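## Task

Take the sticky-note block off the desk and put it on the counter. Every carton on the desk must stay off the floor, and the robot must not topple or be left leaning; either of those counts as failure.

## Robot and tools

ROBOT. The LinearBot has a base that can drive in any direction and a column about 1.7 m high. A carriage slides on the column (lift_m, 0 to 1 m) and holds two identical arms of six joints each, each ending in a two-finger gripper. The arm bases sit roughly 0.57 m + lift_m over the floor; carriage parts hang about 0.15 m lower. A hand can reach 0.78 m from the shoulder but only about 0.38 m beneath its arm base. The hand is about 0.16 m long, 0.1 m wide (0.14 m opened); finger tips are about 0.005 m thick and 0.02 m wide. Parked joints 1-6 are 0, 0.05, 0.05, 1.45, 0, 0; parked, the robot is about 0.85 m wide and 0.65 m long. Cameras: carriage_camera (fixed, forward, tilted about 20 degrees down), left_wrist_camera and right_wrist_camera (looking out past the fingertips).

FRAMES. Base frame: metres, origin on the floor below the base centre, x forward, y left, z up. left_hand and right_hand report, in this frame, the point between that hand's pads, with quat_wxyz giving orientation (hand z runs along the fingers, hand y is the opening direction; a hand pointing up with joints 1, 5, 6 at 0 reads 1,0,0,0). base_odometry is in the frame where the base began the scene; it just counts wheel rotation, so slip appears as motion, and heading (rad, left positive, -3.142 to 3.142) can drift a degree or two.

move. One action per call. Optional "base" is an object with exactly one key, each an offset from where the base last reported itself: translate_m (metres, forward +, -2 to 2), strafe_m (metres, left +, -2 to 2) or rotate_rad (radians, counter-clockwise +, -6.3 to 6.3). Optional "joints" is one shared object for both arms and the lift, keyed by name; each value is an absolute target, not an offset: lift_m 0 to 1 m; left_/right_joint1_rad -2.617 to 3.054 (spin about vertical, 0 forward, + left); joint2 0 to 3.141 (shoulder: 0 upper arm back and level, 1.57 vertical, 3.14 forward level); joint3 0 to 3.141 (elbow, 0 folded, 3.14 straight); joint4 -1.57 to 1.57 (wrist pitch, + lifts the tips); joint5 -1.57 to 1.57 (wrist yaw, + swings tips to the RIGHT); joint6 -2.094 to 2.094 (roll about the finger axis, + clockwise viewed from forearm); left_/right_gripper_m 0 to 0.093 m pad gap. Joints left out may keep pursuing an earlier target. Optional "speeds" caps top speed for this action only: translate_m and strafe_m 0.02-0.5 m/s, rotate_rad 0.05-1.57 rad/s, lift_m 0.08-0.25 m/s (defaults are the maxima). Optional "min_time_s" (0.1-8 s) sets a minimum duration for each arm and gripper motion; it gives straighter paths. "cameras" lists camera names or "all"; omitted means all, [] means none. Unknown keys make a call invalid; out-of-range numbers get it refused, and after a refusal or a stop the later move, wait and finished_scene calls in that reply are skipped.

wait: seconds 0 to 10, plus optional cameras; nothing new is commanded. zoom_image: camera name and region [x0, y0, x1, y1] in pixels of that camera's latest image, top-left origin, at most 504 by 504. finished_scene: scene number (1-3); it ends the scene for good and begins the next, so the object must already rest correctly without help.

RESULTS. The "move" line reads "done" or the worst status. base_status and joint_status: "done" (for the base, wheels turned the full amount, slip or not), "off_target" (resting short, may still push), "contact_stop" or "time_out" (target dropped, holding), "not_followed" (a self-collision check blocked that arm; grippers still act), "limit_stop_at_motor_heat". on_its_own lists uncommanded behaviour; "held at" is a target. motor_effort is percent of maximum, bracket = peak; a lift effort that keeps falling while lowering means a hand is resting on something. Joint torques wrap at ±28 N m for joints 1-3. A gripper gripping firmly may read narrower than the object (up to 0.005 m) and say off_target; shut on nothing it reads 0.000-0.003. Open well above the reading to release. Pictures may lag the state slightly; only they show leaning.

CAUTIONS. Hand readings tend to sit above the true hand, more at long reach; a load makes it sag. The base ignores the arms, so driving can bend an arm against furniture; after a contact_stop, back off about 0.2 m the way you came. Do not back under a table edge. Avoid high carriage with stretched or loaded arms and sudden stops, which can tip the robot. Never let the arms strike or squeeze each other, including grippers. To escape a not_followed state, resend one arm's readings with joint1 turned away, then the other arm next call. Arms held out heat up; park them when MOTOR HOT appears, since at 100 °C the arm goes limp and drops its load. Don't drop objects, release moving ones, slam, or shove hard; keep cartons on the desk. Loose objects may occasionally get nudged.

Each tool is called by a JSON object that holds its "method" and its "body".

## Session

{"method": "move", "body": {}}

Scene clock: 0.00 s.
Joint torques (N m): no reading
base_odometry: x=+0.000 y=+0.000 heading=+0.000
base_status: not commanded
joint_positions: lift_m=+0.300 left_joint1_rad=-0.010 left_joint2_rad=+0.044 left_joint3_rad=+0.048 left_joint4_rad=+1.430 left_joint5_rad=-0.008 left_joint6_rad=-0.004 left_gripper_m=+0.09396 right_joint1_rad=-0.011 right_joint2_rad=+0.047 right_joint3_rad=+0.039 right_joint4_rad=+1.421 right_joint5_rad=-0.003 right_joint6_rad=-0.048 right_gripper_m=+0.09396
joint_status: not commanded
motor_effort: lift_m=+29 drive_wheels=-1
left_hand: x=+0.2675 y=+0.3100 z=+1.2842 quat_wxyz=(+0.998, -0.004, +0.069, -0.007) (m; base frame)
right_hand: x=+0.2731 y=-0.3089 z=+1.2813 quat_wxyz=(+0.996, -0.003, +0.079, -0.029) (m; base frame)
pictures: carriage_camera, left_wrist_camera, right_wrist_camera
Images, in order (width x height): carriage_camera 504x504, left_wrist_camera 504x504, right_wrist_camera 504x504.

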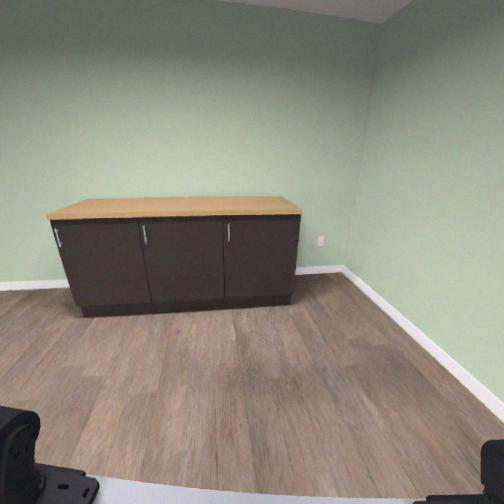

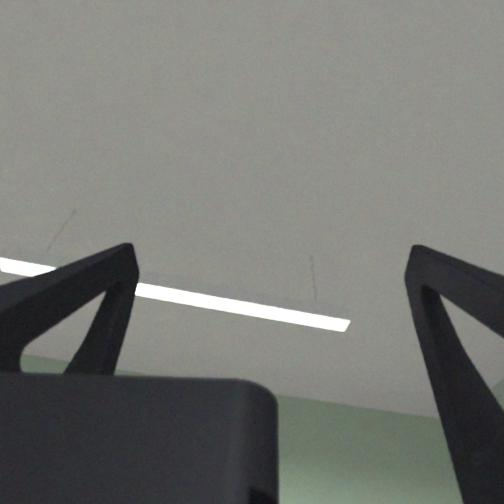

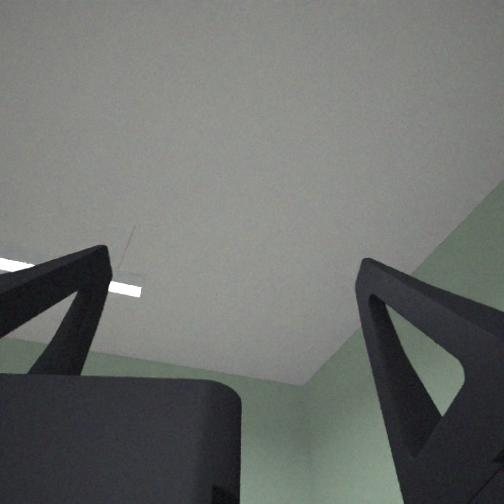

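{"method": "move", "body": {"base": {"rotate_rad": 1.4}, "cameras": ["carriage_camera"]}}

{"method": "move", "body": {"base": {"rotate_rad": 1.4}, "cameras": ["carriage_camera"]}}

{"method": "move", "body": {"base": {"rotate_rad": 1.4}, "cameras": ["carriage_camera"]}}

Scene clock: 8.23 s.
Joint torques (N m): left_arm=[0.57 4.23 5.98 -0.2 -0.1 -0.05] | right_arm=[-0.02 4.26 7.21 -0.03 0.01 -0.11]
move: done
base_odometry: x=+0.000 y=+0.000 heading=+1.399
base_status: done
joint_positions: lift_m=+0.300 left_joint1_rad=-0.010 left_joint2_rad=+0.044 left_joint3_rad=+0.048 left_joint4_rad=+1.430 left_joint5_rad=-0.008 left_joint6_rad=-0.004 left_gripper_m=+0.09397 right_joint1_rad=-0.011 right_joint2_rad=+0.047 right_joint3_rad=+0.039 right_joint4_rad=+1.420 right_joint5_rad=-0.003 right_joint6_rad=-0.048 right_gripper_m=+0.09397
joint_status: not commanded
motor_effort: lift_m=+29(30) drive_wheels=+5(20)
left_hand: x=+0.2675 y=+0.3100 z=+1.2842 quat_wxyz=(+0.998, -0.004, +0.069, -0.007) (m; base frame)
right_hand: x=+0.2734 y=-0.3089 z=+1.2813 quat_wxyz=(+0.996, -0.003, +0.079, -0.029) (m; base frame)
pictures: carriage_camera
Images, in order (width x height): carriage_camera 504x504.

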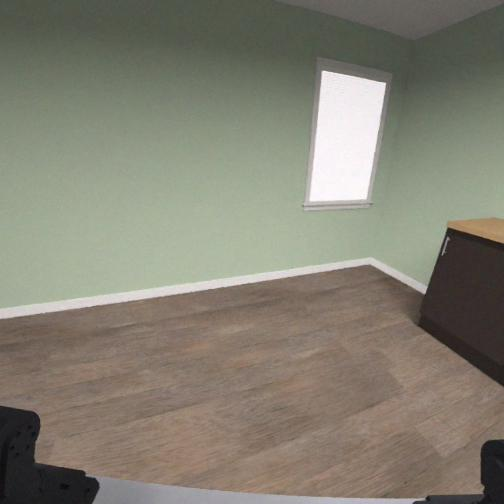

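Scene clock: 11.20 s.
Joint torques (N m): left_arm=[0.66 4.33 5.97 -0.2 -0.12 -0.05] | right_arm=[-0.05 4.21 7.2 -0.05 0.01 -0.11]
move: done
base_odometry: x=+0.000 y=+0.000 heading=+2.799
base_status: done
joint_positions: lift_m=+0.300 left_joint1_rad=-0.010 left_joint2_rad=+0.044 left_joint3_rad=+0.048 left_joint4_rad=+1.429 left_joint5_rad=-0.008 left_joint6_rad=-0.004 left_gripper_m=+0.09397 right_joint1_rad=-0.011 right_joint2_rad=+0.047 right_joint3_rad=+0.039 right_joint4_rad=+1.419 right_joint5_rad=-0.003 right_joint6_rad=-0.048 right_gripper_m=+0.09397
joint_status: not commanded
motor_effort: lift_m=+30(30) drive_wheels=+6(14)
left_hand: x=+0.2676 y=+0.3100 z=+1.2841 quat_wxyz=(+0.998, -0.004, +0.069, -0.007) (m; base frame)
right_hand: x=+0.2735 y=-0.3089 z=+1.2813 quat_wxyz=(+0.996, -0.003, +0.080, -0.029) (m; base frame)
pictures: carriage_camera
Images, in order (width x height): carriage_camera 504x504.

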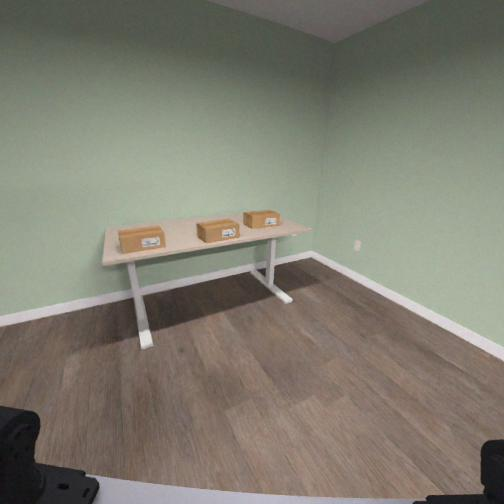

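Scene clock: 14.17 s.
Joint torques (N m): left_arm=[0.55 4.33 6.01 -0.19 -0.11 -0.05] | right_arm=[-0.01 4.26 7.19 -0.03 0 -0.12]
move: done
base_odometry: x=+0.000 y=+0.000 heading=-2.085
base_status: done
joint_positions: lift_m=+0.300 left_joint1_rad=-0.010 left_joint2_rad=+0.044 left_joint3_rad=+0.048 left_joint4_rad=+1.429 left_joint5_rad=-0.008 left_joint6_rad=-0.004 left_gripper_m=+0.09398 right_joint1_rad=-0.011 right_joint2_rad=+0.047 right_joint3_rad=+0.039 right_joint4_rad=+1.419 right_joint5_rad=-0.003 right_joint6_rad=-0.048 right_gripper_m=+0.09398
joint_status: not commanded
motor_effort: lift_m=+30(30) drive_wheels=+6(13)
left_hand: x=+0.2676 y=+0.3100 z=+1.2841 quat_wxyz=(+0.998, -0.004, +0.069, -0.007) (m; base frame)
right_hand: x=+0.2736 y=-0.3089 z=+1.2813 quat_wxyz=(+0.996, -0.003, +0.080, -0.029) (m; base frame)
pictures: carriage_camera
Images, in order (width x height): carriage_camera 504x504.

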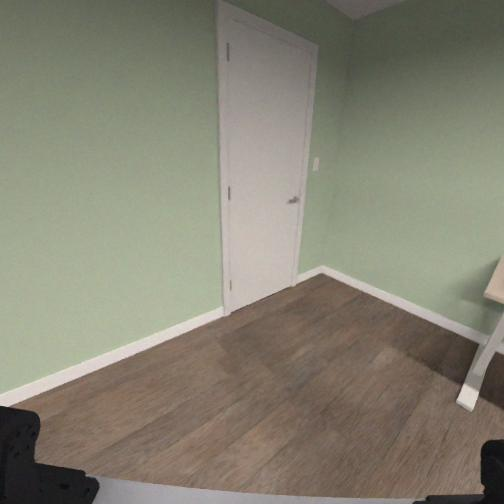

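{"method": "move", "body": {"base": {"rotate_rad": -1.2}, "joints": {"lift_m": 0.7}, "cameras": ["carriage_camera"]}}

Scene clock: 29.20 s.
Joint torques (N m): left_arm=[0.57 4.29 5.94 -0.19 -0.1 -0.05] | right_arm=[-0.01 4.23 7.2 -0.04 0.01 -0.12]
move: done
base_odometry: x=+0.000 y=+0.000 heading=+2.999
base_status: done
joint_positions: lift_m=+0.700 left_joint1_rad=-0.010 left_joint2_rad=+0.044 left_joint3_rad=+0.048 left_joint4_rad=+1.429 left_joint5_rad=-0.008 left_joint6_rad=-0.004 left_gripper_m=+0.09398 right_joint1_rad=-0.011 right_joint2_rad=+0.047 right_joint3_rad=+0.039 right_joint4_rad=+1.419 right_joint5_rad=-0.003 right_joint6_rad=-0.048 right_gripper_m=+0.09398
joint_status: all done
motor_effort: lift_m=+31(37) drive_wheels=+8(19)
left_hand: x=+0.2677 y=+0.3100 z=+1.6840 quat_wxyz=(+0.998, -0.004, +0.069, -0.007) (m; base frame)
right_hand: x=+0.2736 y=-0.3089 z=+1.6811 quat_wxyz=(+0.996, -0.003, +0.080, -0.029) (m; base frame)
pictures: carriage_camera
Images, in order (width x height): carriage_camera 504x504.

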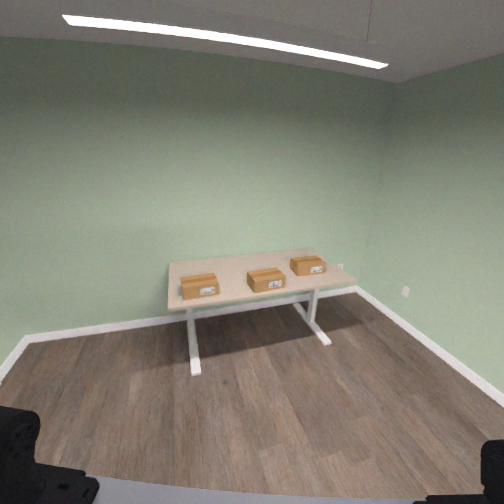

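{"method": "zoom_image", "body": {"camera": "carriage_camera", "region": [150, 230, 370, 390]}}

Scaled by 2.291 from the camera's 504x504 image, which has a finer 720x720 frame.

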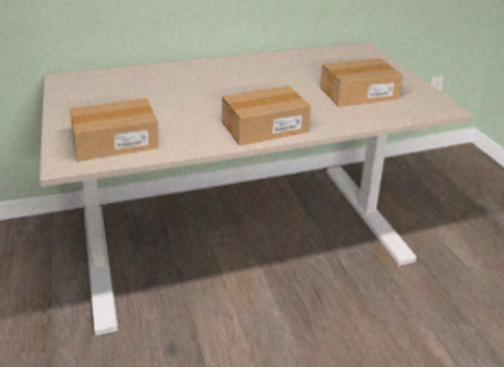

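{"method": "move", "body": {"base": {"translate_m": 0.6}, "speeds": {"translate_m": 0.3}, "cameras": ["carriage_camera"]}}

{"method": "zoom_image", "body": {"camera": "carriage_camera", "region": [130, 230, 430, 450]}}

Scene clock: 40.40 s.
Joint torques (N m): left_arm=[0.61 4.41 5.91 -0.21 -0.12 -0.05] | right_arm=[-0.02 4.27 7.19 -0.02 0.01 -0.12]
move: done
base_odometry: x=-0.594 y=+0.086 heading=+2.998
base_status: done
joint_positions: lift_m=+0.700 left_joint1_rad=-0.010 left_joint2_rad=+0.044 left_joint3_rad=+0.048 left_joint4_rad=+1.430 left_joint5_rad=-0.008 left_joint6_rad=-0.004 left_gripper_m=+0.09398 right_joint1_rad=-0.011 right_joint2_rad=+0.047 right_joint3_rad=+0.039 right_joint4_rad=+1.418 right_joint5_rad=-0.003 right_joint6_rad=-0.048 right_gripper_m=+0.09398
joint_status: not commanded
motor_effort: lift_m=+31(31) drive_wheels=-13(20)
left_hand: x=+0.2674 y=+0.3100 z=+1.6840 quat_wxyz=(+0.998, -0.004, +0.069, -0.007) (m; base frame)
right_hand: x=+0.2737 y=-0.3089 z=+1.6811 quat_wxyz=(+0.996, -0.003, +0.080, -0.029) (m; base frame)
pictures: carriage_camera
Images, in order (width x height): carriage_camera 504x504.

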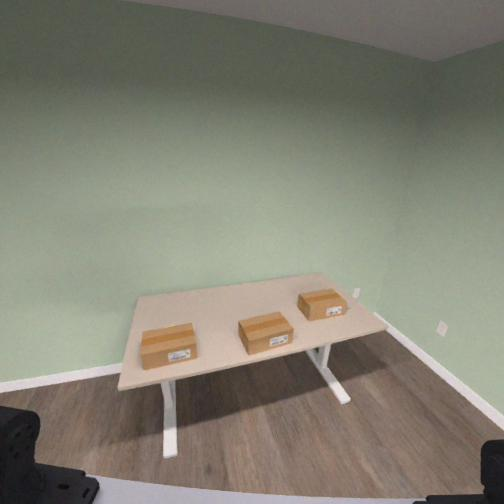

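Scaled by 1.680 from the camera's 504x504 image, which has a finer 720x720 frame.

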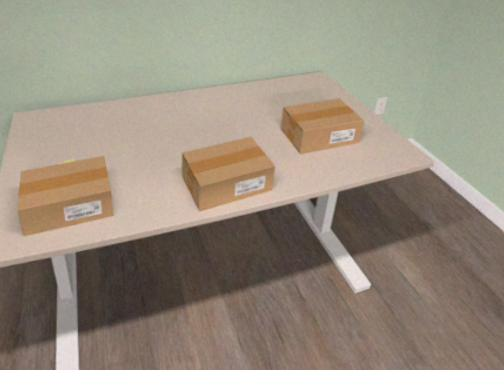

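{"method": "move", "body": {"joints": {"left_joint2_rad": 1.0, "left_joint3_rad": 1.0, "left_joint4_rad": 0.0}, "min_time_s": 2, "cameras": []}}

{"method": "move", "body": {"joints": {"left_joint2_rad": 1.0, "left_joint3_rad": 1.0, "left_joint4_rad": -1.4}, "min_time_s": 2, "cameras": []}}

{"method": "move", "body": {"joints": {"left_joint2_rad": 1.6, "left_joint3_rad": 1.0, "left_joint4_rad": -1.0}, "min_time_s": 2, "cameras": []}}

{"method": "move", "body": {"joints": {"left_joint2_rad": 1.6, "left_joint3_rad": 1.6, "left_joint4_rad": -1.0}, "min_time_s": 2, "cameras": []}}

{"method": "move", "body": {"joints": {"left_joint2_rad": 1.6, "left_joint3_rad": 1.6, "left_joint4_rad": -1.0, "left_joint5_rad": 0.8}, "min_time_s": 2, "cameras": []}}

{"method": "move", "body": {"joints": {"left_joint2_rad": 1.6, "left_joint3_rad": 1.6, "left_joint4_rad": -1.0, "left_joint5_rad": 0.0, "left_joint1_rad": 0.5, "left_joint6_rad": 0.5}, "min_time_s": 2, "cameras": ["carriage_camera", "left_wrist_camera"]}}

Scene clock: 80.53 s.
Joint torques (N m): left_arm=[0.61 -2.45 10.93 2.43 -0.12 -0.04] | right_arm=[-0.06 4.3 7.15 -0.03 0.01 -0.12]
move: done
base_odometry: x=-0.594 y=+0.086 heading=+2.998
base_status: not commanded
joint_positions: lift_m=+0.700 left_joint1_rad=-0.010 left_joint2_rad=+0.993 left_joint3_rad=+0.974 left_joint4_rad=+0.021 left_joint5_rad=-0.008 left_joint6_rad=-0.004 left_gripper_m=+0.09398 right_joint1_rad=-0.011 right_joint2_rad=+0.047 right_joint3_rad=+0.039 right_joint4_rad=+1.418 right_joint5_rad=-0.003 right_joint6_rad=-0.048 right_gripper_m=+0.09398
joint_status: all done
motor_effort: lift_m=+31(31) drive_wheels=-10(12)
left_hand: x=+0.6005 y=+0.3067 z=+1.6450 quat_wxyz=(+0.708, -0.001, +0.706, -0.002) (m; base frame)
right_hand: x=+0.2737 y=-0.3089 z=+1.6811 quat_wxyz=(+0.996, -0.003, +0.080, -0.029) (m; base frame)
pictures: none
No camera images: "cameras" was empty.

Scene clock: 82.97 s.
Joint torques (N m): left_arm=[0.61 -1.03 9.61 0.83 -0.12 -0.05] | right_arm=[-0.05 4.25 7.17 -0.04 0.01 -0.12]
move: done
base_odometry: x=-0.594 y=+0.086 heading=+2.998
base_status: not commanded
joint_positions: lift_m=+0.700 left_joint1_rad=-0.010 left_joint2_rad=+0.993 left_joint3_rad=+0.974 left_joint4_rad=-1.383 left_joint5_rad=-0.008 left_joint6_rad=-0.004 left_gripper_m=+0.09398 right_joint1_rad=-0.011 right_joint2_rad=+0.047 right_joint3_rad=+0.039 right_joint4_rad=+1.418 right_joint5_rad=-0.003 right_joint6_rad=-0.048 right_gripper_m=+0.09398
joint_status: all done
motor_effort: lift_m=+31(31) drive_wheels=-11(13)
left_hand: x=+0.3959 y=+0.3087 z=+1.4020 quat_wxyz=(+0.084, +0.003, +0.996, +0.003) (m; base frame)
right_hand: x=+0.2737 y=-0.3089 z=+1.6811 quat_wxyz=(+0.996, -0.003, +0.080, -0.029) (m; base frame)
pictures: none
No camera images: "cameras" was empty.

Scene clock: 85.27 s.
Joint torques (N m): left_arm=[0.57 -6.16 8.62 0.6 -0.13 -0.05] | right_arm=[-0.05 4.23 7.16 -0.02 -0.01 -0.12]
move: done
base_odometry: x=-0.594 y=+0.086 heading=+2.998
base_status: not commanded
joint_positions: lift_m=+0.700 left_joint1_rad=-0.010 left_joint2_rad=+1.587 left_joint3_rad=+0.978 left_joint4_rad=-1.012 left_joint5_rad=-0.008 left_joint6_rad=-0.004 left_gripper_m=+0.09398 right_joint1_rad=-0.011 right_joint2_rad=+0.047 right_joint3_rad=+0.039 right_joint4_rad=+1.418 right_joint5_rad=-0.003 right_joint6_rad=-0.048 right_gripper_m=+0.09398
joint_status: all done
motor_effort: lift_m=+31(31) drive_wheels=-9(12)
left_hand: x=+0.4799 y=+0.3079 z=+1.2953 quat_wxyz=(-0.025, +0.003, +1.000, +0.004) (m; base frame)
right_hand: x=+0.2737 y=-0.3089 z=+1.6811 quat_wxyz=(+0.996, -0.003, +0.080, -0.029) (m; base frame)
pictures: none
No camera images: "cameras" was empty.

Scene clock: 87.57 s.
Joint torques (N m): left_arm=[0.55 -7.43 10.06 1.91 -0.12 -0.05] | right_arm=[-0.05 4.23 7.17 -0.03 0.01 -0.12]
move: done
base_odometry: x=-0.594 y=+0.086 heading=+2.998
base_status: not commanded
joint_positions: lift_m=+0.700 left_joint1_rad=-0.010 left_joint2_rad=+1.587 left_joint3_rad=+1.576 left_joint4_rad=-1.002 left_joint5_rad=-0.008 left_joint6_rad=-0.004 left_gripper_m=+0.09398 right_joint1_rad=-0.011 right_joint2_rad=+0.047 right_joint3_rad=+0.039 right_joint4_rad=+1.418 right_joint5_rad=-0.003 right_joint6_rad=-0.048 right_gripper_m=+0.09398
joint_status: all done
motor_effort: lift_m=+31(31) drive_wheels=-9(12)
left_hand: x=+0.6330 y=+0.3064 z=+1.4807 quat_wxyz=(+0.276, +0.002, +0.961, +0.002) (m; base frame)
right_hand: x=+0.2737 y=-0.3089 z=+1.6811 quat_wxyz=(+0.996, -0.003, +0.080, -0.029) (m; base frame)
pictures: none
No camera images: "cameras" was empty.

Scene clock: 89.93 s.
Joint torques (N m): left_arm=[0.59 -7.39 9.91 1.77 0.42 0] | right_arm=[-0.05 4.25 7.23 -0.02 0.01 -0.12]
move: done
base_odometry: x=-0.594 y=+0.086 heading=+2.998
base_status: not commanded
joint_positions: lift_m=+0.700 left_joint1_rad=-0.010 left_joint2_rad=+1.587 left_joint3_rad=+1.576 left_joint4_rad=-1.002 left_joint5_rad=+0.793 left_joint6_rad=-0.004 left_gripper_m=+0.09399 right_joint1_rad=-0.011 right_joint2_rad=+0.047 right_joint3_rad=+0.039 right_joint4_rad=+1.418 right_joint5_rad=-0.003 right_joint6_rad=-0.048 right_gripper_m=+0.09398
joint_status: all done
motor_effort: lift_m=+31(31) drive_wheels=-9(12)
left_hand: x=+0.6046 y=+0.1828 z=+1.5242 quat_wxyz=(+0.252, +0.109, +0.886, -0.373) (m; base frame)
right_hand: x=+0.2737 y=-0.3089 z=+1.6811 quat_wxyz=(+0.996, -0.003, +0.080, -0.029) (m; base frame)
pictures: none
No camera images: "cameras" was empty.

Scene clock: 92.27 s.
Joint torques (N m): left_arm=[0.98 -7.49 10.02 1.89 -0.17 0.03] | right_arm=[-0.02 4.25 7.24 -0.03 0.01 -0.11]
move: done
base_odometry: x=-0.594 y=+0.086 heading=+2.998
base_status: not commanded
joint_positions: lift_m=+0.700 left_joint1_rad=+0.495 left_joint2_rad=+1.587 left_joint3_rad=+1.576 left_joint4_rad=-1.002 left_joint5_rad=+0.009 left_joint6_rad=+0.490 left_gripper_m=+0.09399 right_joint1_rad=-0.011 right_joint2_rad=+0.047 right_joint3_rad=+0.039 right_joint4_rad=+1.418 right_joint5_rad=-0.003 right_joint6_rad=-0.048 right_gripper_m=+0.09398
joint_status: all done
motor_effort: lift_m=+31(31) drive_wheels=-11(12)
left_hand: x=+0.5857 y=+0.4979 z=+1.4807 quat_wxyz=(+0.245, -0.001, +0.961, +0.127) (m; base frame)
right_hand: x=+0.2737 y=-0.3089 z=+1.6811 quat_wxyz=(+0.996, -0.003, +0.080, -0.029) (m; base frame)
pictures: carriage_camera, left_wrist_camera
Images, in order (width x height): carriage_camera 504x504, left_wrist_camera 504x504.

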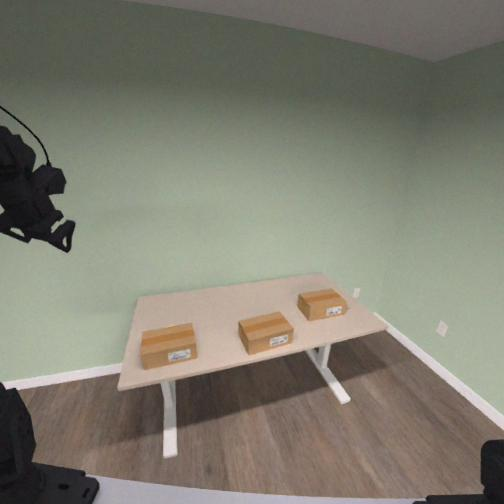

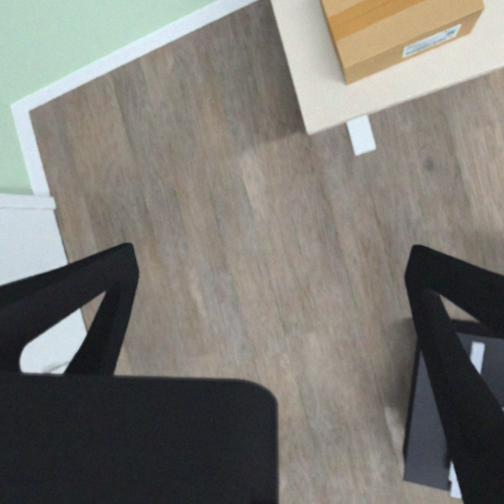

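{"method": "move", "body": {"base": {"rotate_rad": 0.29}, "joints": {"left_joint1_rad": 0.0, "left_joint6_rad": 0.0}, "cameras": ["carriage_camera", "left_wrist_camera"]}}

{"method": "zoom_image", "body": {"camera": "carriage_camera", "region": [200, 250, 440, 430]}}

Scene clock: 157.30 s.
Joint torques (N m): left_arm=[0.17 -7.53 10.04 1.88 -0.14 -0.15] | right_arm=[-0.05 4.25 7.24 -0.04 0.01 -0.11]
move: done
base_odometry: x=-0.594 y=+0.087 heading=-2.996
base_status: done
joint_positions: lift_m=+0.700 left_joint1_rad=+0.006 left_joint2_rad=+1.588 left_joint3_rad=+1.576 left_joint4_rad=-0.999 left_joint5_rad=+0.003 left_joint6_rad=+0.009 left_gripper_m=+0.09399 right_joint1_rad=-0.011 right_joint2_rad=+0.047 right_joint3_rad=+0.039 right_joint4_rad=+1.419 right_joint5_rad=-0.003 right_joint6_rad=-0.048 right_gripper_m=+0.09398
joint_status: all done
motor_effort: lift_m=+31(31) drive_wheels=+11(13)
left_hand: x=+0.6337 y=+0.3109 z=+1.4807 quat_wxyz=(+0.277, +0.002, +0.961, +0.001) (m; base frame)
right_hand: x=+0.2735 y=-0.3089 z=+1.6812 quat_wxyz=(+0.996, -0.003, +0.080, -0.029) (m; base frame)
pictures: carriage_camera, left_wrist_camera
Images, in order (width x height): carriage_camera 504x504, left_wrist_camera 504x504.

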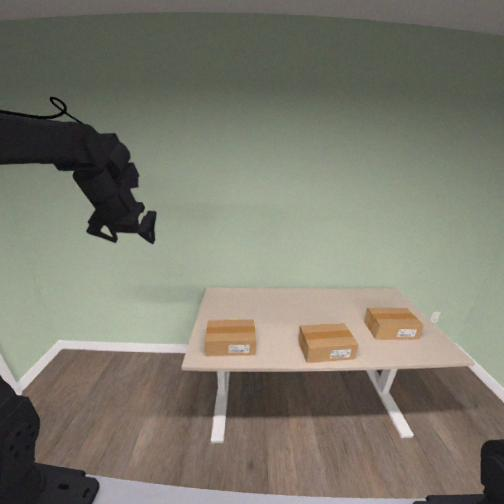

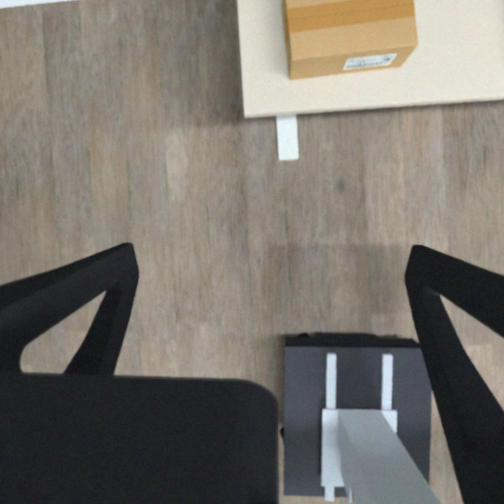

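Scaled by 2.100 from the camera's 504x504 image, which has a finer 720x720 frame.

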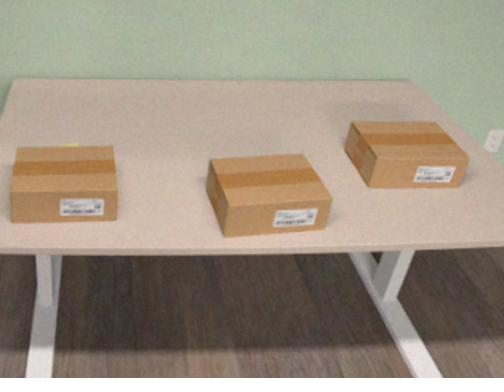

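{"method": "move", "body": {"base": {"strafe_m": -0.2}, "joints": {"left_joint2_rad": 2.148, "left_joint3_rad": 1.614, "left_joint4_rad": -1.037, "left_joint1_rad": 0, "left_joint5_rad": 0, "left_joint6_rad": 0}, "min_time_s": 2, "cameras": []}}

{"method": "move", "body": {"base": {"translate_m": 0.45}, "speeds": {"translate_m": 0.3}, "cameras": ["carriage_camera", "left_wrist_camera"]}}

Scene clock: 184.47 s.
Joint torques (N m): left_arm=[0.69 -11.51 9.03 0.41 -0.14 -0.13] | right_arm=[-0.09 4.23 7.19 -0.04 -0.01 -0.12]
move: done
base_odometry: x=-0.624 y=+0.284 heading=-2.994
base_status: done
joint_positions: lift_m=+0.700 left_joint1_rad=-0.001 left_joint2_rad=+2.129 left_joint3_rad=+1.591 left_joint4_rad=-1.023 left_joint5_rad=+0.002 left_joint6_rad=+0.008 left_gripper_m=+0.09399 right_joint1_rad=-0.010 right_joint2_rad=+0.047 right_joint3_rad=+0.039 right_joint4_rad=+1.419 right_joint5_rad=-0.003 right_joint6_rad=-0.048 right_gripper_m=+0.09398
joint_status: all done
motor_effort: lift_m=+31(31) drive_wheels=-11(17)
left_hand: x=+0.6362 y=+0.3083 z=+1.2718 quat_wxyz=(+0.005, +0.004, +1.000, -0.001) (m; base frame)
right_hand: x=+0.2735 y=-0.3089 z=+1.6812 quat_wxyz=(+0.996, -0.003, +0.080, -0.029) (m; base frame)
pictures: none
No camera images: "cameras" was empty.

Scene clock: 187.57 s.
Joint torques (N m): left_arm=[0.66 -11.62 8.98 0.48 -0.13 -0.14] | right_arm=[-0.08 4.25 7.17 -0.02 0.01 -0.12]
move: done
base_odometry: x=-1.069 y=+0.219 heading=-2.995
base_status: done
joint_positions: lift_m=+0.700 left_joint1_rad=-0.001 left_joint2_rad=+2.130 left_joint3_rad=+1.591 left_joint4_rad=-1.029 left_joint5_rad=+0.002 left_joint6_rad=+0.008 left_gripper_m=+0.09399 right_joint1_rad=-0.010 right_joint2_rad=+0.047 right_joint3_rad=+0.039 right_joint4_rad=+1.419 right_joint5_rad=-0.003 right_joint6_rad=-0.048 right_gripper_m=+0.09398
joint_status: not commanded
motor_effort: lift_m=+31(31) drive_wheels=-9(15)
left_hand: x=+0.6346 y=+0.3083 z=+1.2717 quat_wxyz=(+0.002, +0.004, +1.000, -0.001) (m; base frame)
right_hand: x=+0.2736 y=-0.3089 z=+1.6811 quat_wxyz=(+0.996, -0.003, +0.080, -0.029) (m; base frame)
pictures: carriage_camera, left_wrist_camera
Images, in order (width x height): carriage_camera 504x504, left_wrist_camera 504x504.

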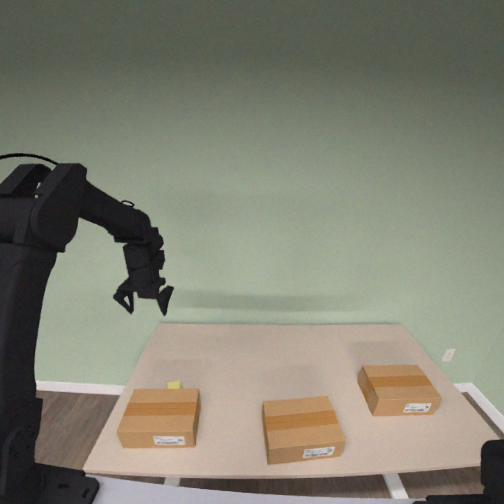

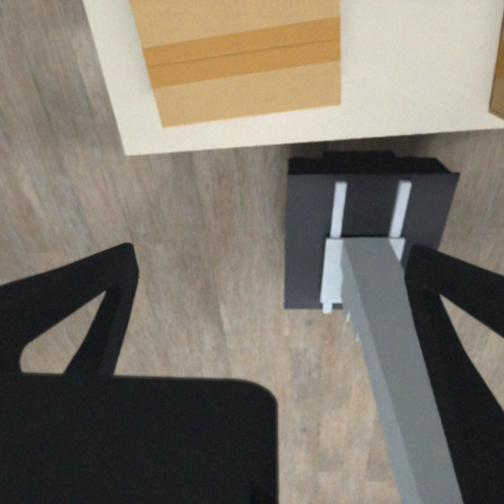

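{"method": "zoom_image", "body": {"camera": "carriage_camera", "region": [100, 340, 260, 480]}}

Scaled by 3.150 from the camera's 504x504 image, which has a finer 720x720 frame.

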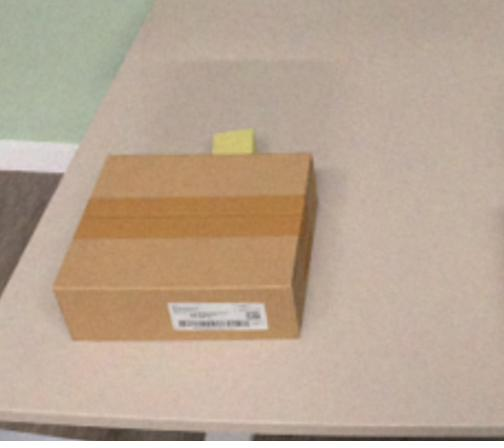

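{"method": "move", "body": {"base": {"translate_m": 0.15}, "speeds": {"translate_m": 0.2}, "joints": {"lift_m": 0.45, "left_joint2_rad": 1.6725, "left_joint3_rad": 0.7735, "left_joint4_rad": 0.099}, "min_time_s": 2.5, "cameras": ["carriage_camera", "left_wrist_camera"]}}

Scene clock: 240.40 s.
Joint torques (N m): left_arm=[0.68 -11.41 5.48 2.25 -0.13 -0.13] | right_arm=[-0.05 4.26 7.25 -0.01 0.01 -0.11]
move: done
base_odometry: x=-1.217 y=+0.198 heading=-2.996
base_status: done
joint_positions: lift_m=+0.450 left_joint1_rad=-0.001 left_joint2_rad=+1.696 left_joint3_rad=+0.788 left_joint4_rad=+0.091 left_joint5_rad=+0.002 left_joint6_rad=+0.008 left_gripper_m=+0.09399 right_joint1_rad=-0.010 right_joint2_rad=+0.047 right_joint3_rad=+0.039 right_joint4_rad=+1.417 right_joint5_rad=-0.003 right_joint6_rad=-0.048 right_gripper_m=+0.09398
joint_status: all done
motor_effort: lift_m=+28(28) drive_wheels=-8(14)
left_hand: x=+0.6519 y=+0.3083 z=+1.0443 quat_wxyz=(+0.368, +0.004, +0.930, +0.000) (m; base frame)
right_hand: x=+0.2739 y=-0.3089 z=+1.4314 quat_wxyz=(+0.996, -0.003, +0.080, -0.029) (m; base frame)
pictures: carriage_camera, left_wrist_camera
Images, in order (width x height): carriage_camera 504x504, left_wrist_camera 504x504.

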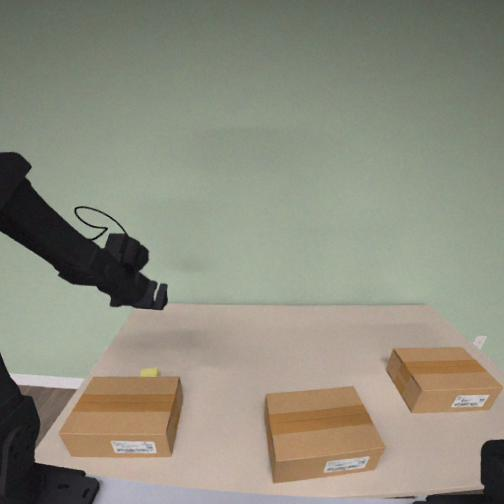

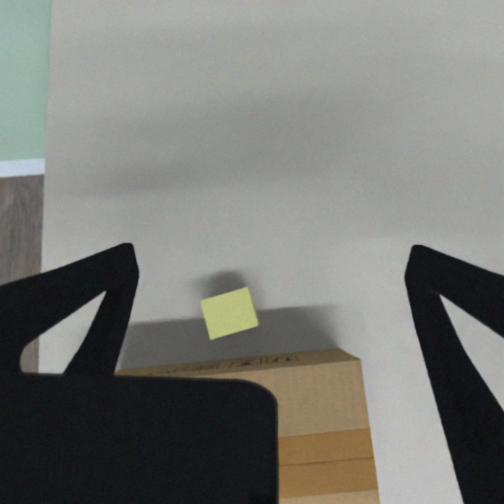

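{"method": "zoom_image", "body": {"camera": "left_wrist_camera", "region": [100, 240, 400, 504]}}

Scaled by 1.680 from the camera's 504x504 image, which has a finer 720x720 frame.

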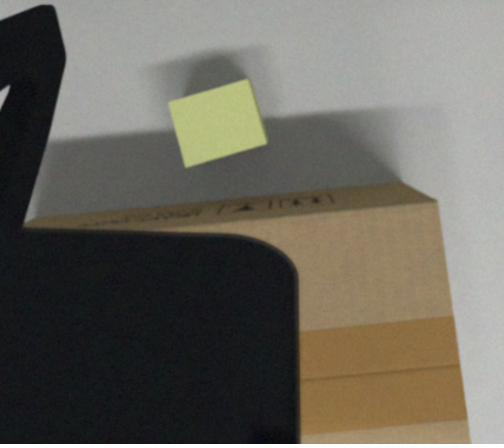

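{"method": "move", "body": {"joints": {"left_joint1_rad": 0.1, "left_joint2_rad": 2.344, "left_joint3_rad": 1.558, "left_joint4_rad": -0.785, "left_joint6_rad": -0.16}, "min_time_s": 2.5, "cameras": ["carriage_camera", "left_wrist_camera"]}}

Scene clock: 298.37 s.
Joint torques (N m): left_arm=[1.05 -12.38 8.13 0.4 -0.16 -0.15] | right_arm=[-0.1 4.26 7.16 -0.02 0.01 -0.12]
move: done
base_odometry: x=-1.217 y=+0.198 heading=-2.996
base_status: not commanded
joint_positions: lift_m=+0.450 left_joint1_rad=+0.095 left_joint2_rad=+2.323 left_joint3_rad=+1.538 left_joint4_rad=-0.769 left_joint5_rad=+0.002 left_joint6_rad=-0.151 left_gripper_m=+0.09399 right_joint1_rad=-0.010 right_joint2_rad=+0.047 right_joint3_rad=+0.039 right_joint4_rad=+1.417 right_joint5_rad=-0.003 right_joint6_rad=-0.048 right_gripper_m=+0.09398
joint_status: all done
motor_effort: lift_m=+28(28) drive_wheels=-8(9)
left_hand: x=+0.6511 y=+0.3485 z=+0.9344 quat_wxyz=(+0.008, -0.123, +0.992, -0.001) (m; base frame)
right_hand: x=+0.2739 y=-0.3089 z=+1.4314 quat_wxyz=(+0.996, -0.003, +0.080, -0.029) (m; base frame)
pictures: carriage_camera, left_wrist_camera
Images, in order (width x height): carriage_camera 504x504, left_wrist_camera 504x504.

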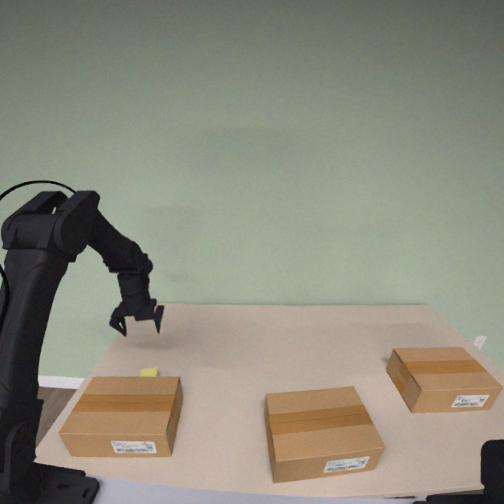

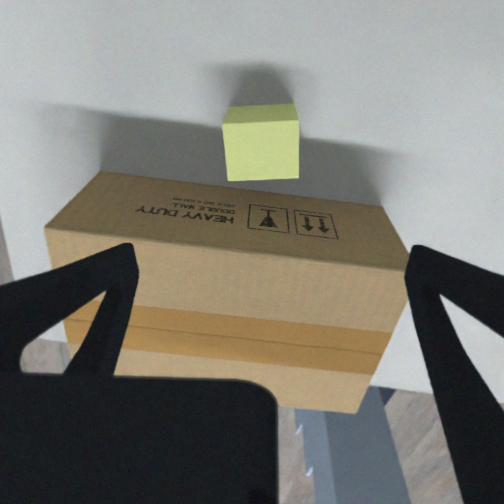

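{"method": "move", "body": {"joints": {"left_joint2_rad": 2.559, "left_joint3_rad": 1.54, "left_joint4_rad": -0.552}, "min_time_s": 2, "cameras": ["carriage_camera", "left_wrist_camera"]}}

Scene clock: 324.37 s.
Joint torques (N m): left_arm=[0.98 -12.98 5.45 0.71 -0.15 -0.15] | right_arm=[-0.05 4.26 7.17 -0.02 0 -0.12]
move: done
base_odometry: x=-1.217 y=+0.198 heading=-2.996
base_status: not commanded
joint_positions: lift_m=+0.450 left_joint1_rad=+0.095 left_joint2_rad=+2.538 left_joint3_rad=+1.538 left_joint4_rad=-0.564 left_joint5_rad=+0.002 left_joint6_rad=-0.151 left_gripper_m=+0.09399 right_joint1_rad=-0.010 right_joint2_rad=+0.047 right_joint3_rad=+0.039 right_joint4_rad=+1.417 right_joint5_rad=-0.003 right_joint6_rad=-0.048 right_gripper_m=+0.09398
joint_status: all done
motor_effort: lift_m=+28(28) drive_wheels=-6(9)
left_hand: x=+0.6527 y=+0.3486 z=+0.8485 quat_wxyz=(+0.003, -0.123, +0.992, -0.001) (m; base frame)
right_hand: x=+0.2739 y=-0.3089 z=+1.4314 quat_wxyz=(+0.996, -0.003, +0.080, -0.029) (m; base frame)
pictures: carriage_camera, left_wrist_camera
Images, in order (width x height): carriage_camera 504x504, left_wrist_camera 504x504.

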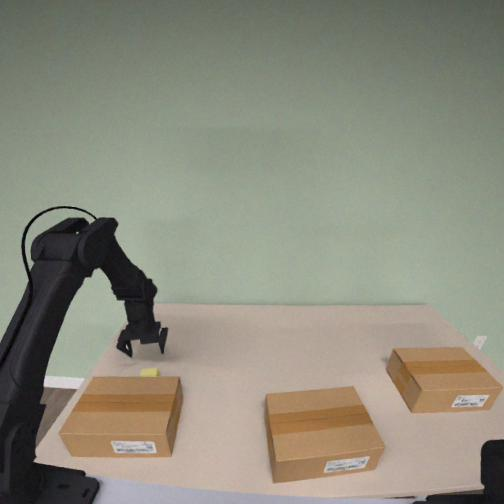

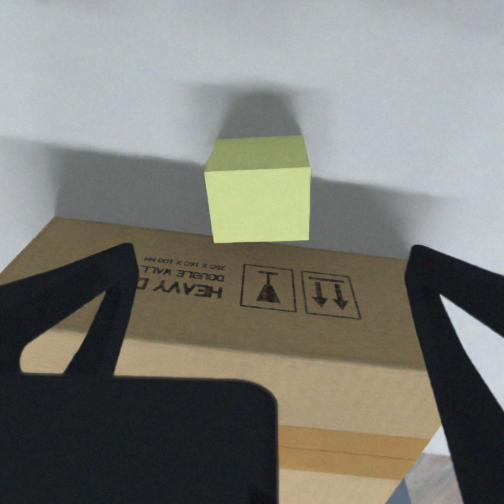

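{"method": "move", "body": {"joints": {"left_joint2_rad": 2.70, "left_joint3_rad": 1.575, "left_joint4_rad": -0.446}, "min_time_s": 2, "cameras": ["left_wrist_camera"]}}

Scene clock: 337.10 s.
Joint torques (N m): left_arm=[1.03 -13.15 6.32 0.67 -0.15 -0.15] | right_arm=[-0.06 4.25 7.23 -0.01 0.01 -0.11]
move: done
base_odometry: x=-1.217 y=+0.198 heading=-2.996
base_status: not commanded
joint_positions: lift_m=+0.450 left_joint1_rad=+0.095 left_joint2_rad=+2.678 left_joint3_rad=+1.558 left_joint4_rad=-0.458 left_joint5_rad=+0.002 left_joint6_rad=-0.151 left_gripper_m=+0.09399 right_joint1_rad=-0.010 right_joint2_rad=+0.047 right_joint3_rad=+0.039 right_joint4_rad=+1.417 right_joint5_rad=-0.003 right_joint6_rad=-0.048 right_gripper_m=+0.09398
joint_status: all done
motor_effort: lift_m=+28(28) drive_wheels=-7(10)
left_hand: x=+0.6464 y=+0.3480 z=+0.7962 quat_wxyz=(-0.003, -0.123, +0.992, -0.001) (m; base frame)
right_hand: x=+0.2739 y=-0.3089 z=+1.4314 quat_wxyz=(+0.996, -0.003, +0.080, -0.029) (m; base frame)
pictures: left_wrist_camera
Images, in order (width x height): left_wrist_camera 504x504.

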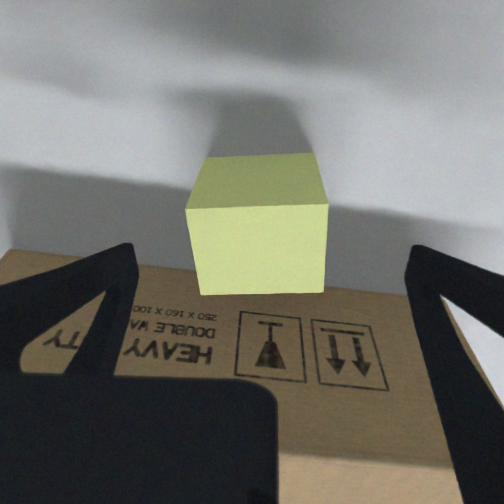

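{"method": "move", "body": {"joints": {"left_joint2_rad": 2.762, "left_joint3_rad": 1.56, "left_joint4_rad": -0.367}, "min_time_s": 2, "cameras": ["left_wrist_camera", "carriage_camera"]}}

Scene clock: 352.37 s.
Joint torques (N m): left_arm=[1.03 -13.08 4.57 0.76 -0.16 -0.14] | right_arm=[-0.09 4.22 7.2 -0.01 0.01 -0.11]
move: done
base_odometry: x=-1.217 y=+0.198 heading=-2.996
base_status: not commanded
joint_positions: lift_m=+0.450 left_joint1_rad=+0.095 left_joint2_rad=+2.740 left_joint3_rad=+1.558 left_joint4_rad=-0.379 left_joint5_rad=+0.002 left_joint6_rad=-0.151 left_gripper_m=+0.09399 right_joint1_rad=-0.010 right_joint2_rad=+0.047 right_joint3_rad=+0.039 right_joint4_rad=+1.417 right_joint5_rad=-0.003 right_joint6_rad=-0.048 right_gripper_m=+0.09398
joint_status: all done
motor_effort: lift_m=+28(28) drive_wheels=-7(10)
left_hand: x=+0.6450 y=+0.3479 z=+0.7717 quat_wxyz=(+0.005, -0.123, +0.992, -0.001) (m; base frame)
right_hand: x=+0.2739 y=-0.3089 z=+1.4314 quat_wxyz=(+0.996, -0.003, +0.080, -0.029) (m; base frame)
pictures: carriage_camera, left_wrist_camera
Images, in order (width x height): carriage_camera 504x504, left_wrist_camera 504x504.

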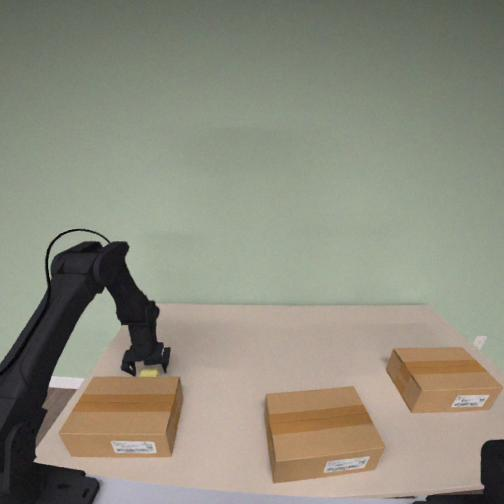

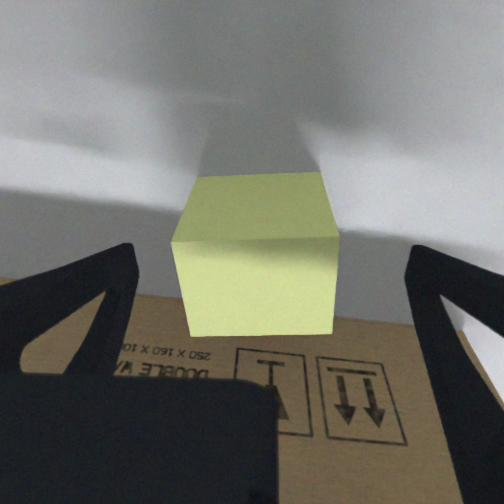

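{"method": "move", "body": {"joints": {"left_joint2_rad": 2.779, "left_joint3_rad": 1.509, "left_joint4_rad": -0.300}, "min_time_s": 2, "cameras": ["left_wrist_camera", "carriage_camera"]}}

Scene clock: 366.80 s.
Joint torques (N m): left_arm=[0.96 -12.82 3.04 0.75 -0.15 -0.15] | right_arm=[-0.08 4.25 7.19 -0.02 0.01 -0.12]
move: done
base_odometry: x=-1.217 y=+0.198 heading=-2.996
base_status: not commanded
joint_positions: lift_m=+0.450 left_joint1_rad=+0.095 left_joint2_rad=+2.757 left_joint3_rad=+1.519 left_joint4_rad=-0.311 left_joint5_rad=+0.002 left_joint6_rad=-0.151 left_gripper_m=+0.09399 right_joint1_rad=-0.010 right_joint2_rad=+0.047 right_joint3_rad=+0.039 right_joint4_rad=+1.417 right_joint5_rad=-0.003 right_joint6_rad=-0.048 right_gripper_m=+0.09398
joint_status: all done
motor_effort: lift_m=+28(28) drive_wheels=-8(10)
left_hand: x=+0.6378 y=+0.3472 z=+0.7595 quat_wxyz=(+0.011, -0.123, +0.992, -0.001) (m; base frame)
right_hand: x=+0.2739 y=-0.3089 z=+1.4314 quat_wxyz=(+0.996, -0.003, +0.080, -0.029) (m; base frame)
pictures: carriage_camera, left_wrist_camera
Images, in order (width x height): carriage_camera 504x504, left_wrist_camera 504x504.

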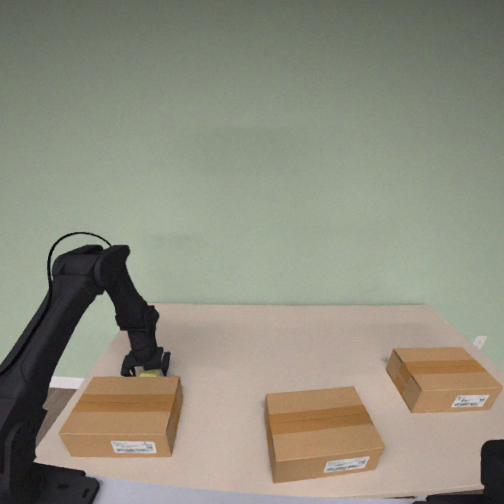

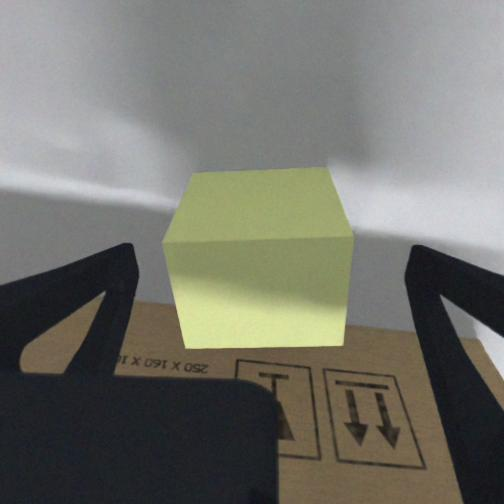

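{"method": "move", "body": {"joints": {"left_joint2_rad": 2.829, "left_joint3_rad": 1.539, "left_joint4_rad": -0.285}, "min_time_s": 2, "cameras": ["left_wrist_camera"]}}

Scene clock: 376.47 s.
Joint torques (N m): left_arm=[1.02 -12.71 5.2 0.65 -0.16 -0.14] | right_arm=[-0.12 4.29 7.2 -0.02 0.01 -0.13]
move: done
base_odometry: x=-1.217 y=+0.198 heading=-2.996
base_status: not commanded
joint_positions: lift_m=+0.450 left_joint1_rad=+0.095 left_joint2_rad=+2.806 left_joint3_rad=+1.525 left_joint4_rad=-0.292 left_joint5_rad=+0.002 left_joint6_rad=-0.151 left_gripper_m=+0.09399 right_joint1_rad=-0.010 right_joint2_rad=+0.047 right_joint3_rad=+0.039 right_joint4_rad=+1.417 right_joint5_rad=-0.003 right_joint6_rad=-0.048 right_gripper_m=+0.09398
joint_status: all done
motor_effort: lift_m=+28(28) drive_wheels=-8(9)
left_hand: x=+0.6273 y=+0.3462 z=+0.7416 quat_wxyz=(-0.001, -0.123, +0.992, -0.001) (m; base frame)
right_hand: x=+0.2739 y=-0.3089 z=+1.4314 quat_wxyz=(+0.996, -0.003, +0.080, -0.029) (m; base frame)
pictures: left_wrist_camera
Images, in order (width x height): left_wrist_camera 504x504.

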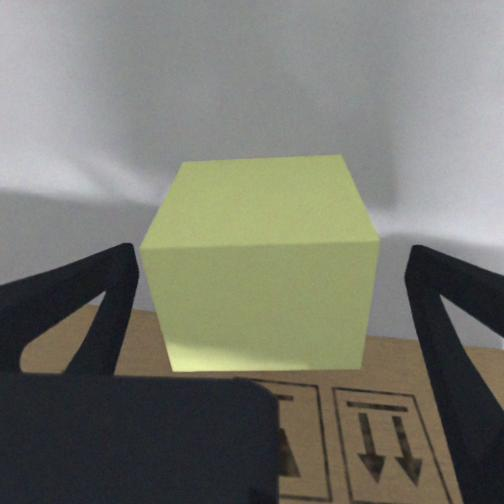

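{"method": "move", "body": {"joints": {"left_gripper_m": 0.054}, "min_time_s": 3, "cameras": ["left_wrist_camera"]}}

Scene clock: 388.40 s.
Joint torques (N m): left_arm=[1.02 -12.72 5.22 0.63 -0.15 -0.15] | right_arm=[-0.08 4.27 7.21 -0.02 0 -0.11]
move: done
base_odometry: x=-1.217 y=+0.198 heading=-2.996
base_status: not commanded
joint_positions: lift_m=+0.450 left_joint1_rad=+0.095 left_joint2_rad=+2.806 left_joint3_rad=+1.525 left_joint4_rad=-0.292 left_joint5_rad=+0.002 left_joint6_rad=-0.152 left_gripper_m=+0.05408 right_joint1_rad=-0.010 right_joint2_rad=+0.047 right_joint3_rad=+0.039 right_joint4_rad=+1.417 right_joint5_rad=-0.003 right_joint6_rad=-0.048 right_gripper_m=+0.09398
joint_status: all done
motor_effort: lift_m=+28(28) drive_wheels=-9(10)
left_hand: x=+0.6273 y=+0.3464 z=+0.7416 quat_wxyz=(-0.001, -0.123, +0.992, -0.001) (m; base frame)
right_hand: x=+0.2739 y=-0.3089 z=+1.4314 quat_wxyz=(+0.996, -0.003, +0.080, -0.029) (m; base frame)
pictures: left_wrist_camera
Images, in order (width x height): left_wrist_camera 504x504.

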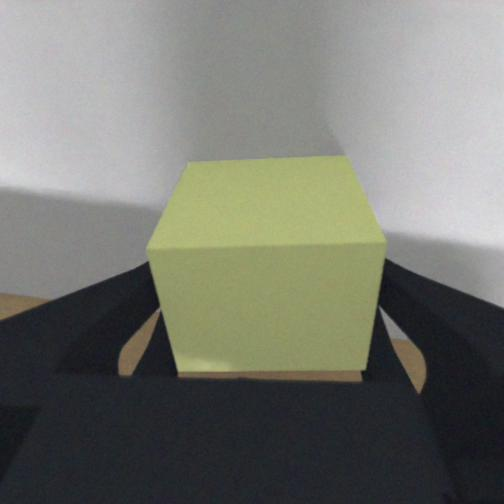

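{"method": "move", "body": {"joints": {"left_gripper_m": 0.045}, "min_time_s": 2, "cameras": ["left_wrist_camera"]}}

Scene clock: 400.30 s.
Joint torques (N m): left_arm=[0.95 -12.71 5.2 0.64 -0.14 -0.14] | right_arm=[-0.03 4.26 7.21 -0.02 0.01 -0.12]
move: off_target
base_odometry: x=-1.217 y=+0.198 heading=-2.996
base_status: not commanded
joint_positions: lift_m=+0.450 left_joint1_rad=+0.095 left_joint2_rad=+2.806 left_joint3_rad=+1.525 left_joint4_rad=-0.292 left_joint5_rad=+0.002 left_joint6_rad=-0.152 left_gripper_m=+0.05126 right_joint1_rad=-0.010 right_joint2_rad=+0.047 right_joint3_rad=+0.039 right_joint4_rad=+1.417 right_joint5_rad=-0.003 right_joint6_rad=-0.048 right_gripper_m=+0.09398
joint_status: left_gripper_m off_target (ended at +0.05128, target +0.04500)
motor_effort: lift_m=+28(28) drive_wheels=-8(9)
left_hand: x=+0.6273 y=+0.3464 z=+0.7416 quat_wxyz=(-0.001, -0.123, +0.992, -0.001) (m; base frame)
right_hand: x=+0.2739 y=-0.3089 z=+1.4314 quat_wxyz=(+0.996, -0.003, +0.080, -0.029) (m; base frame)
pictures: left_wrist_camera
Images, in order (width x height): left_wrist_camera 504x504.

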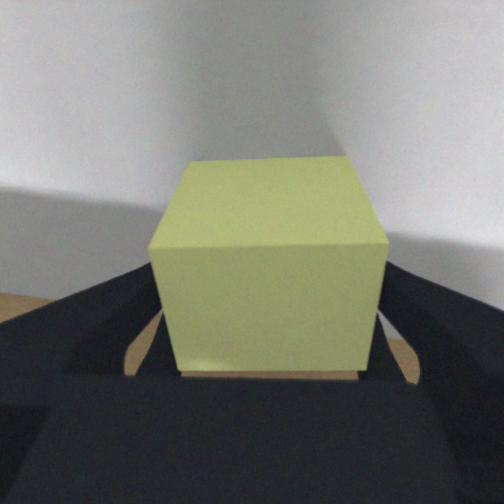

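{"method": "move", "body": {"joints": {"lift_m": 0.62}, "speeds": {"lift_m": 0.08}, "cameras": ["left_wrist_camera", "carriage_camera"]}}

Scene clock: 409.33 s.
Joint torques (N m): left_arm=[1.01 -13.82 4.83 0.58 -0.14 -0.14] | right_arm=[-0.03 4.23 7.17 0 0.01 -0.12]
move: done
base_odometry: x=-1.217 y=+0.198 heading=-2.996
base_status: not commanded
joint_positions: lift_m=+0.620 left_joint1_rad=+0.095 left_joint2_rad=+2.817 left_joint3_rad=+1.528 left_joint4_rad=-0.289 left_joint5_rad=+0.002 left_joint6_rad=-0.152 left_gripper_m=+0.05126 right_joint1_rad=-0.010 right_joint2_rad=+0.047 right_joint3_rad=+0.039 right_joint4_rad=+1.417 right_joint5_rad=-0.003 right_joint6_rad=-0.048 right_gripper_m=+0.09398
joint_status: all done
motor_effort: lift_m=+31(37) drive_wheels=-7(9)
left_hand: x=+0.6250 y=+0.3461 z=+0.9074 quat_wxyz=(-0.004, -0.123, +0.992, -0.001) (m; base frame)
right_hand: x=+0.2739 y=-0.3089 z=+1.6011 quat_wxyz=(+0.996, -0.003, +0.080, -0.029) (m; base frame)
pictures: carriage_camera, left_wrist_camera
Images, in order (width x height): carriage_camera 504x504, left_wrist_camera 504x504.

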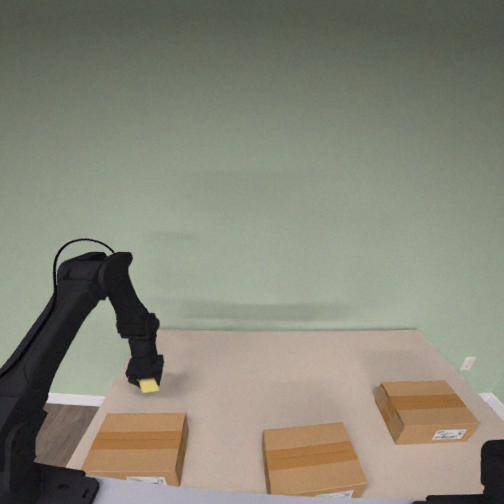

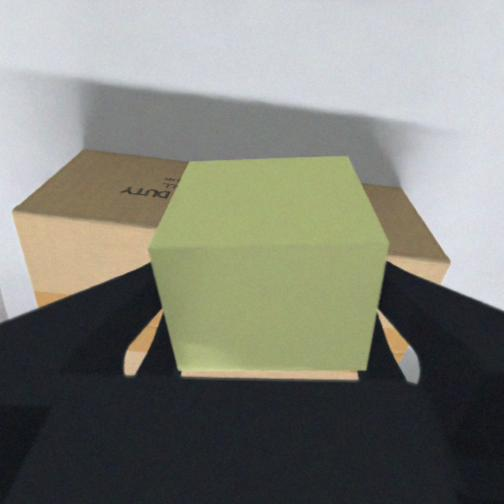

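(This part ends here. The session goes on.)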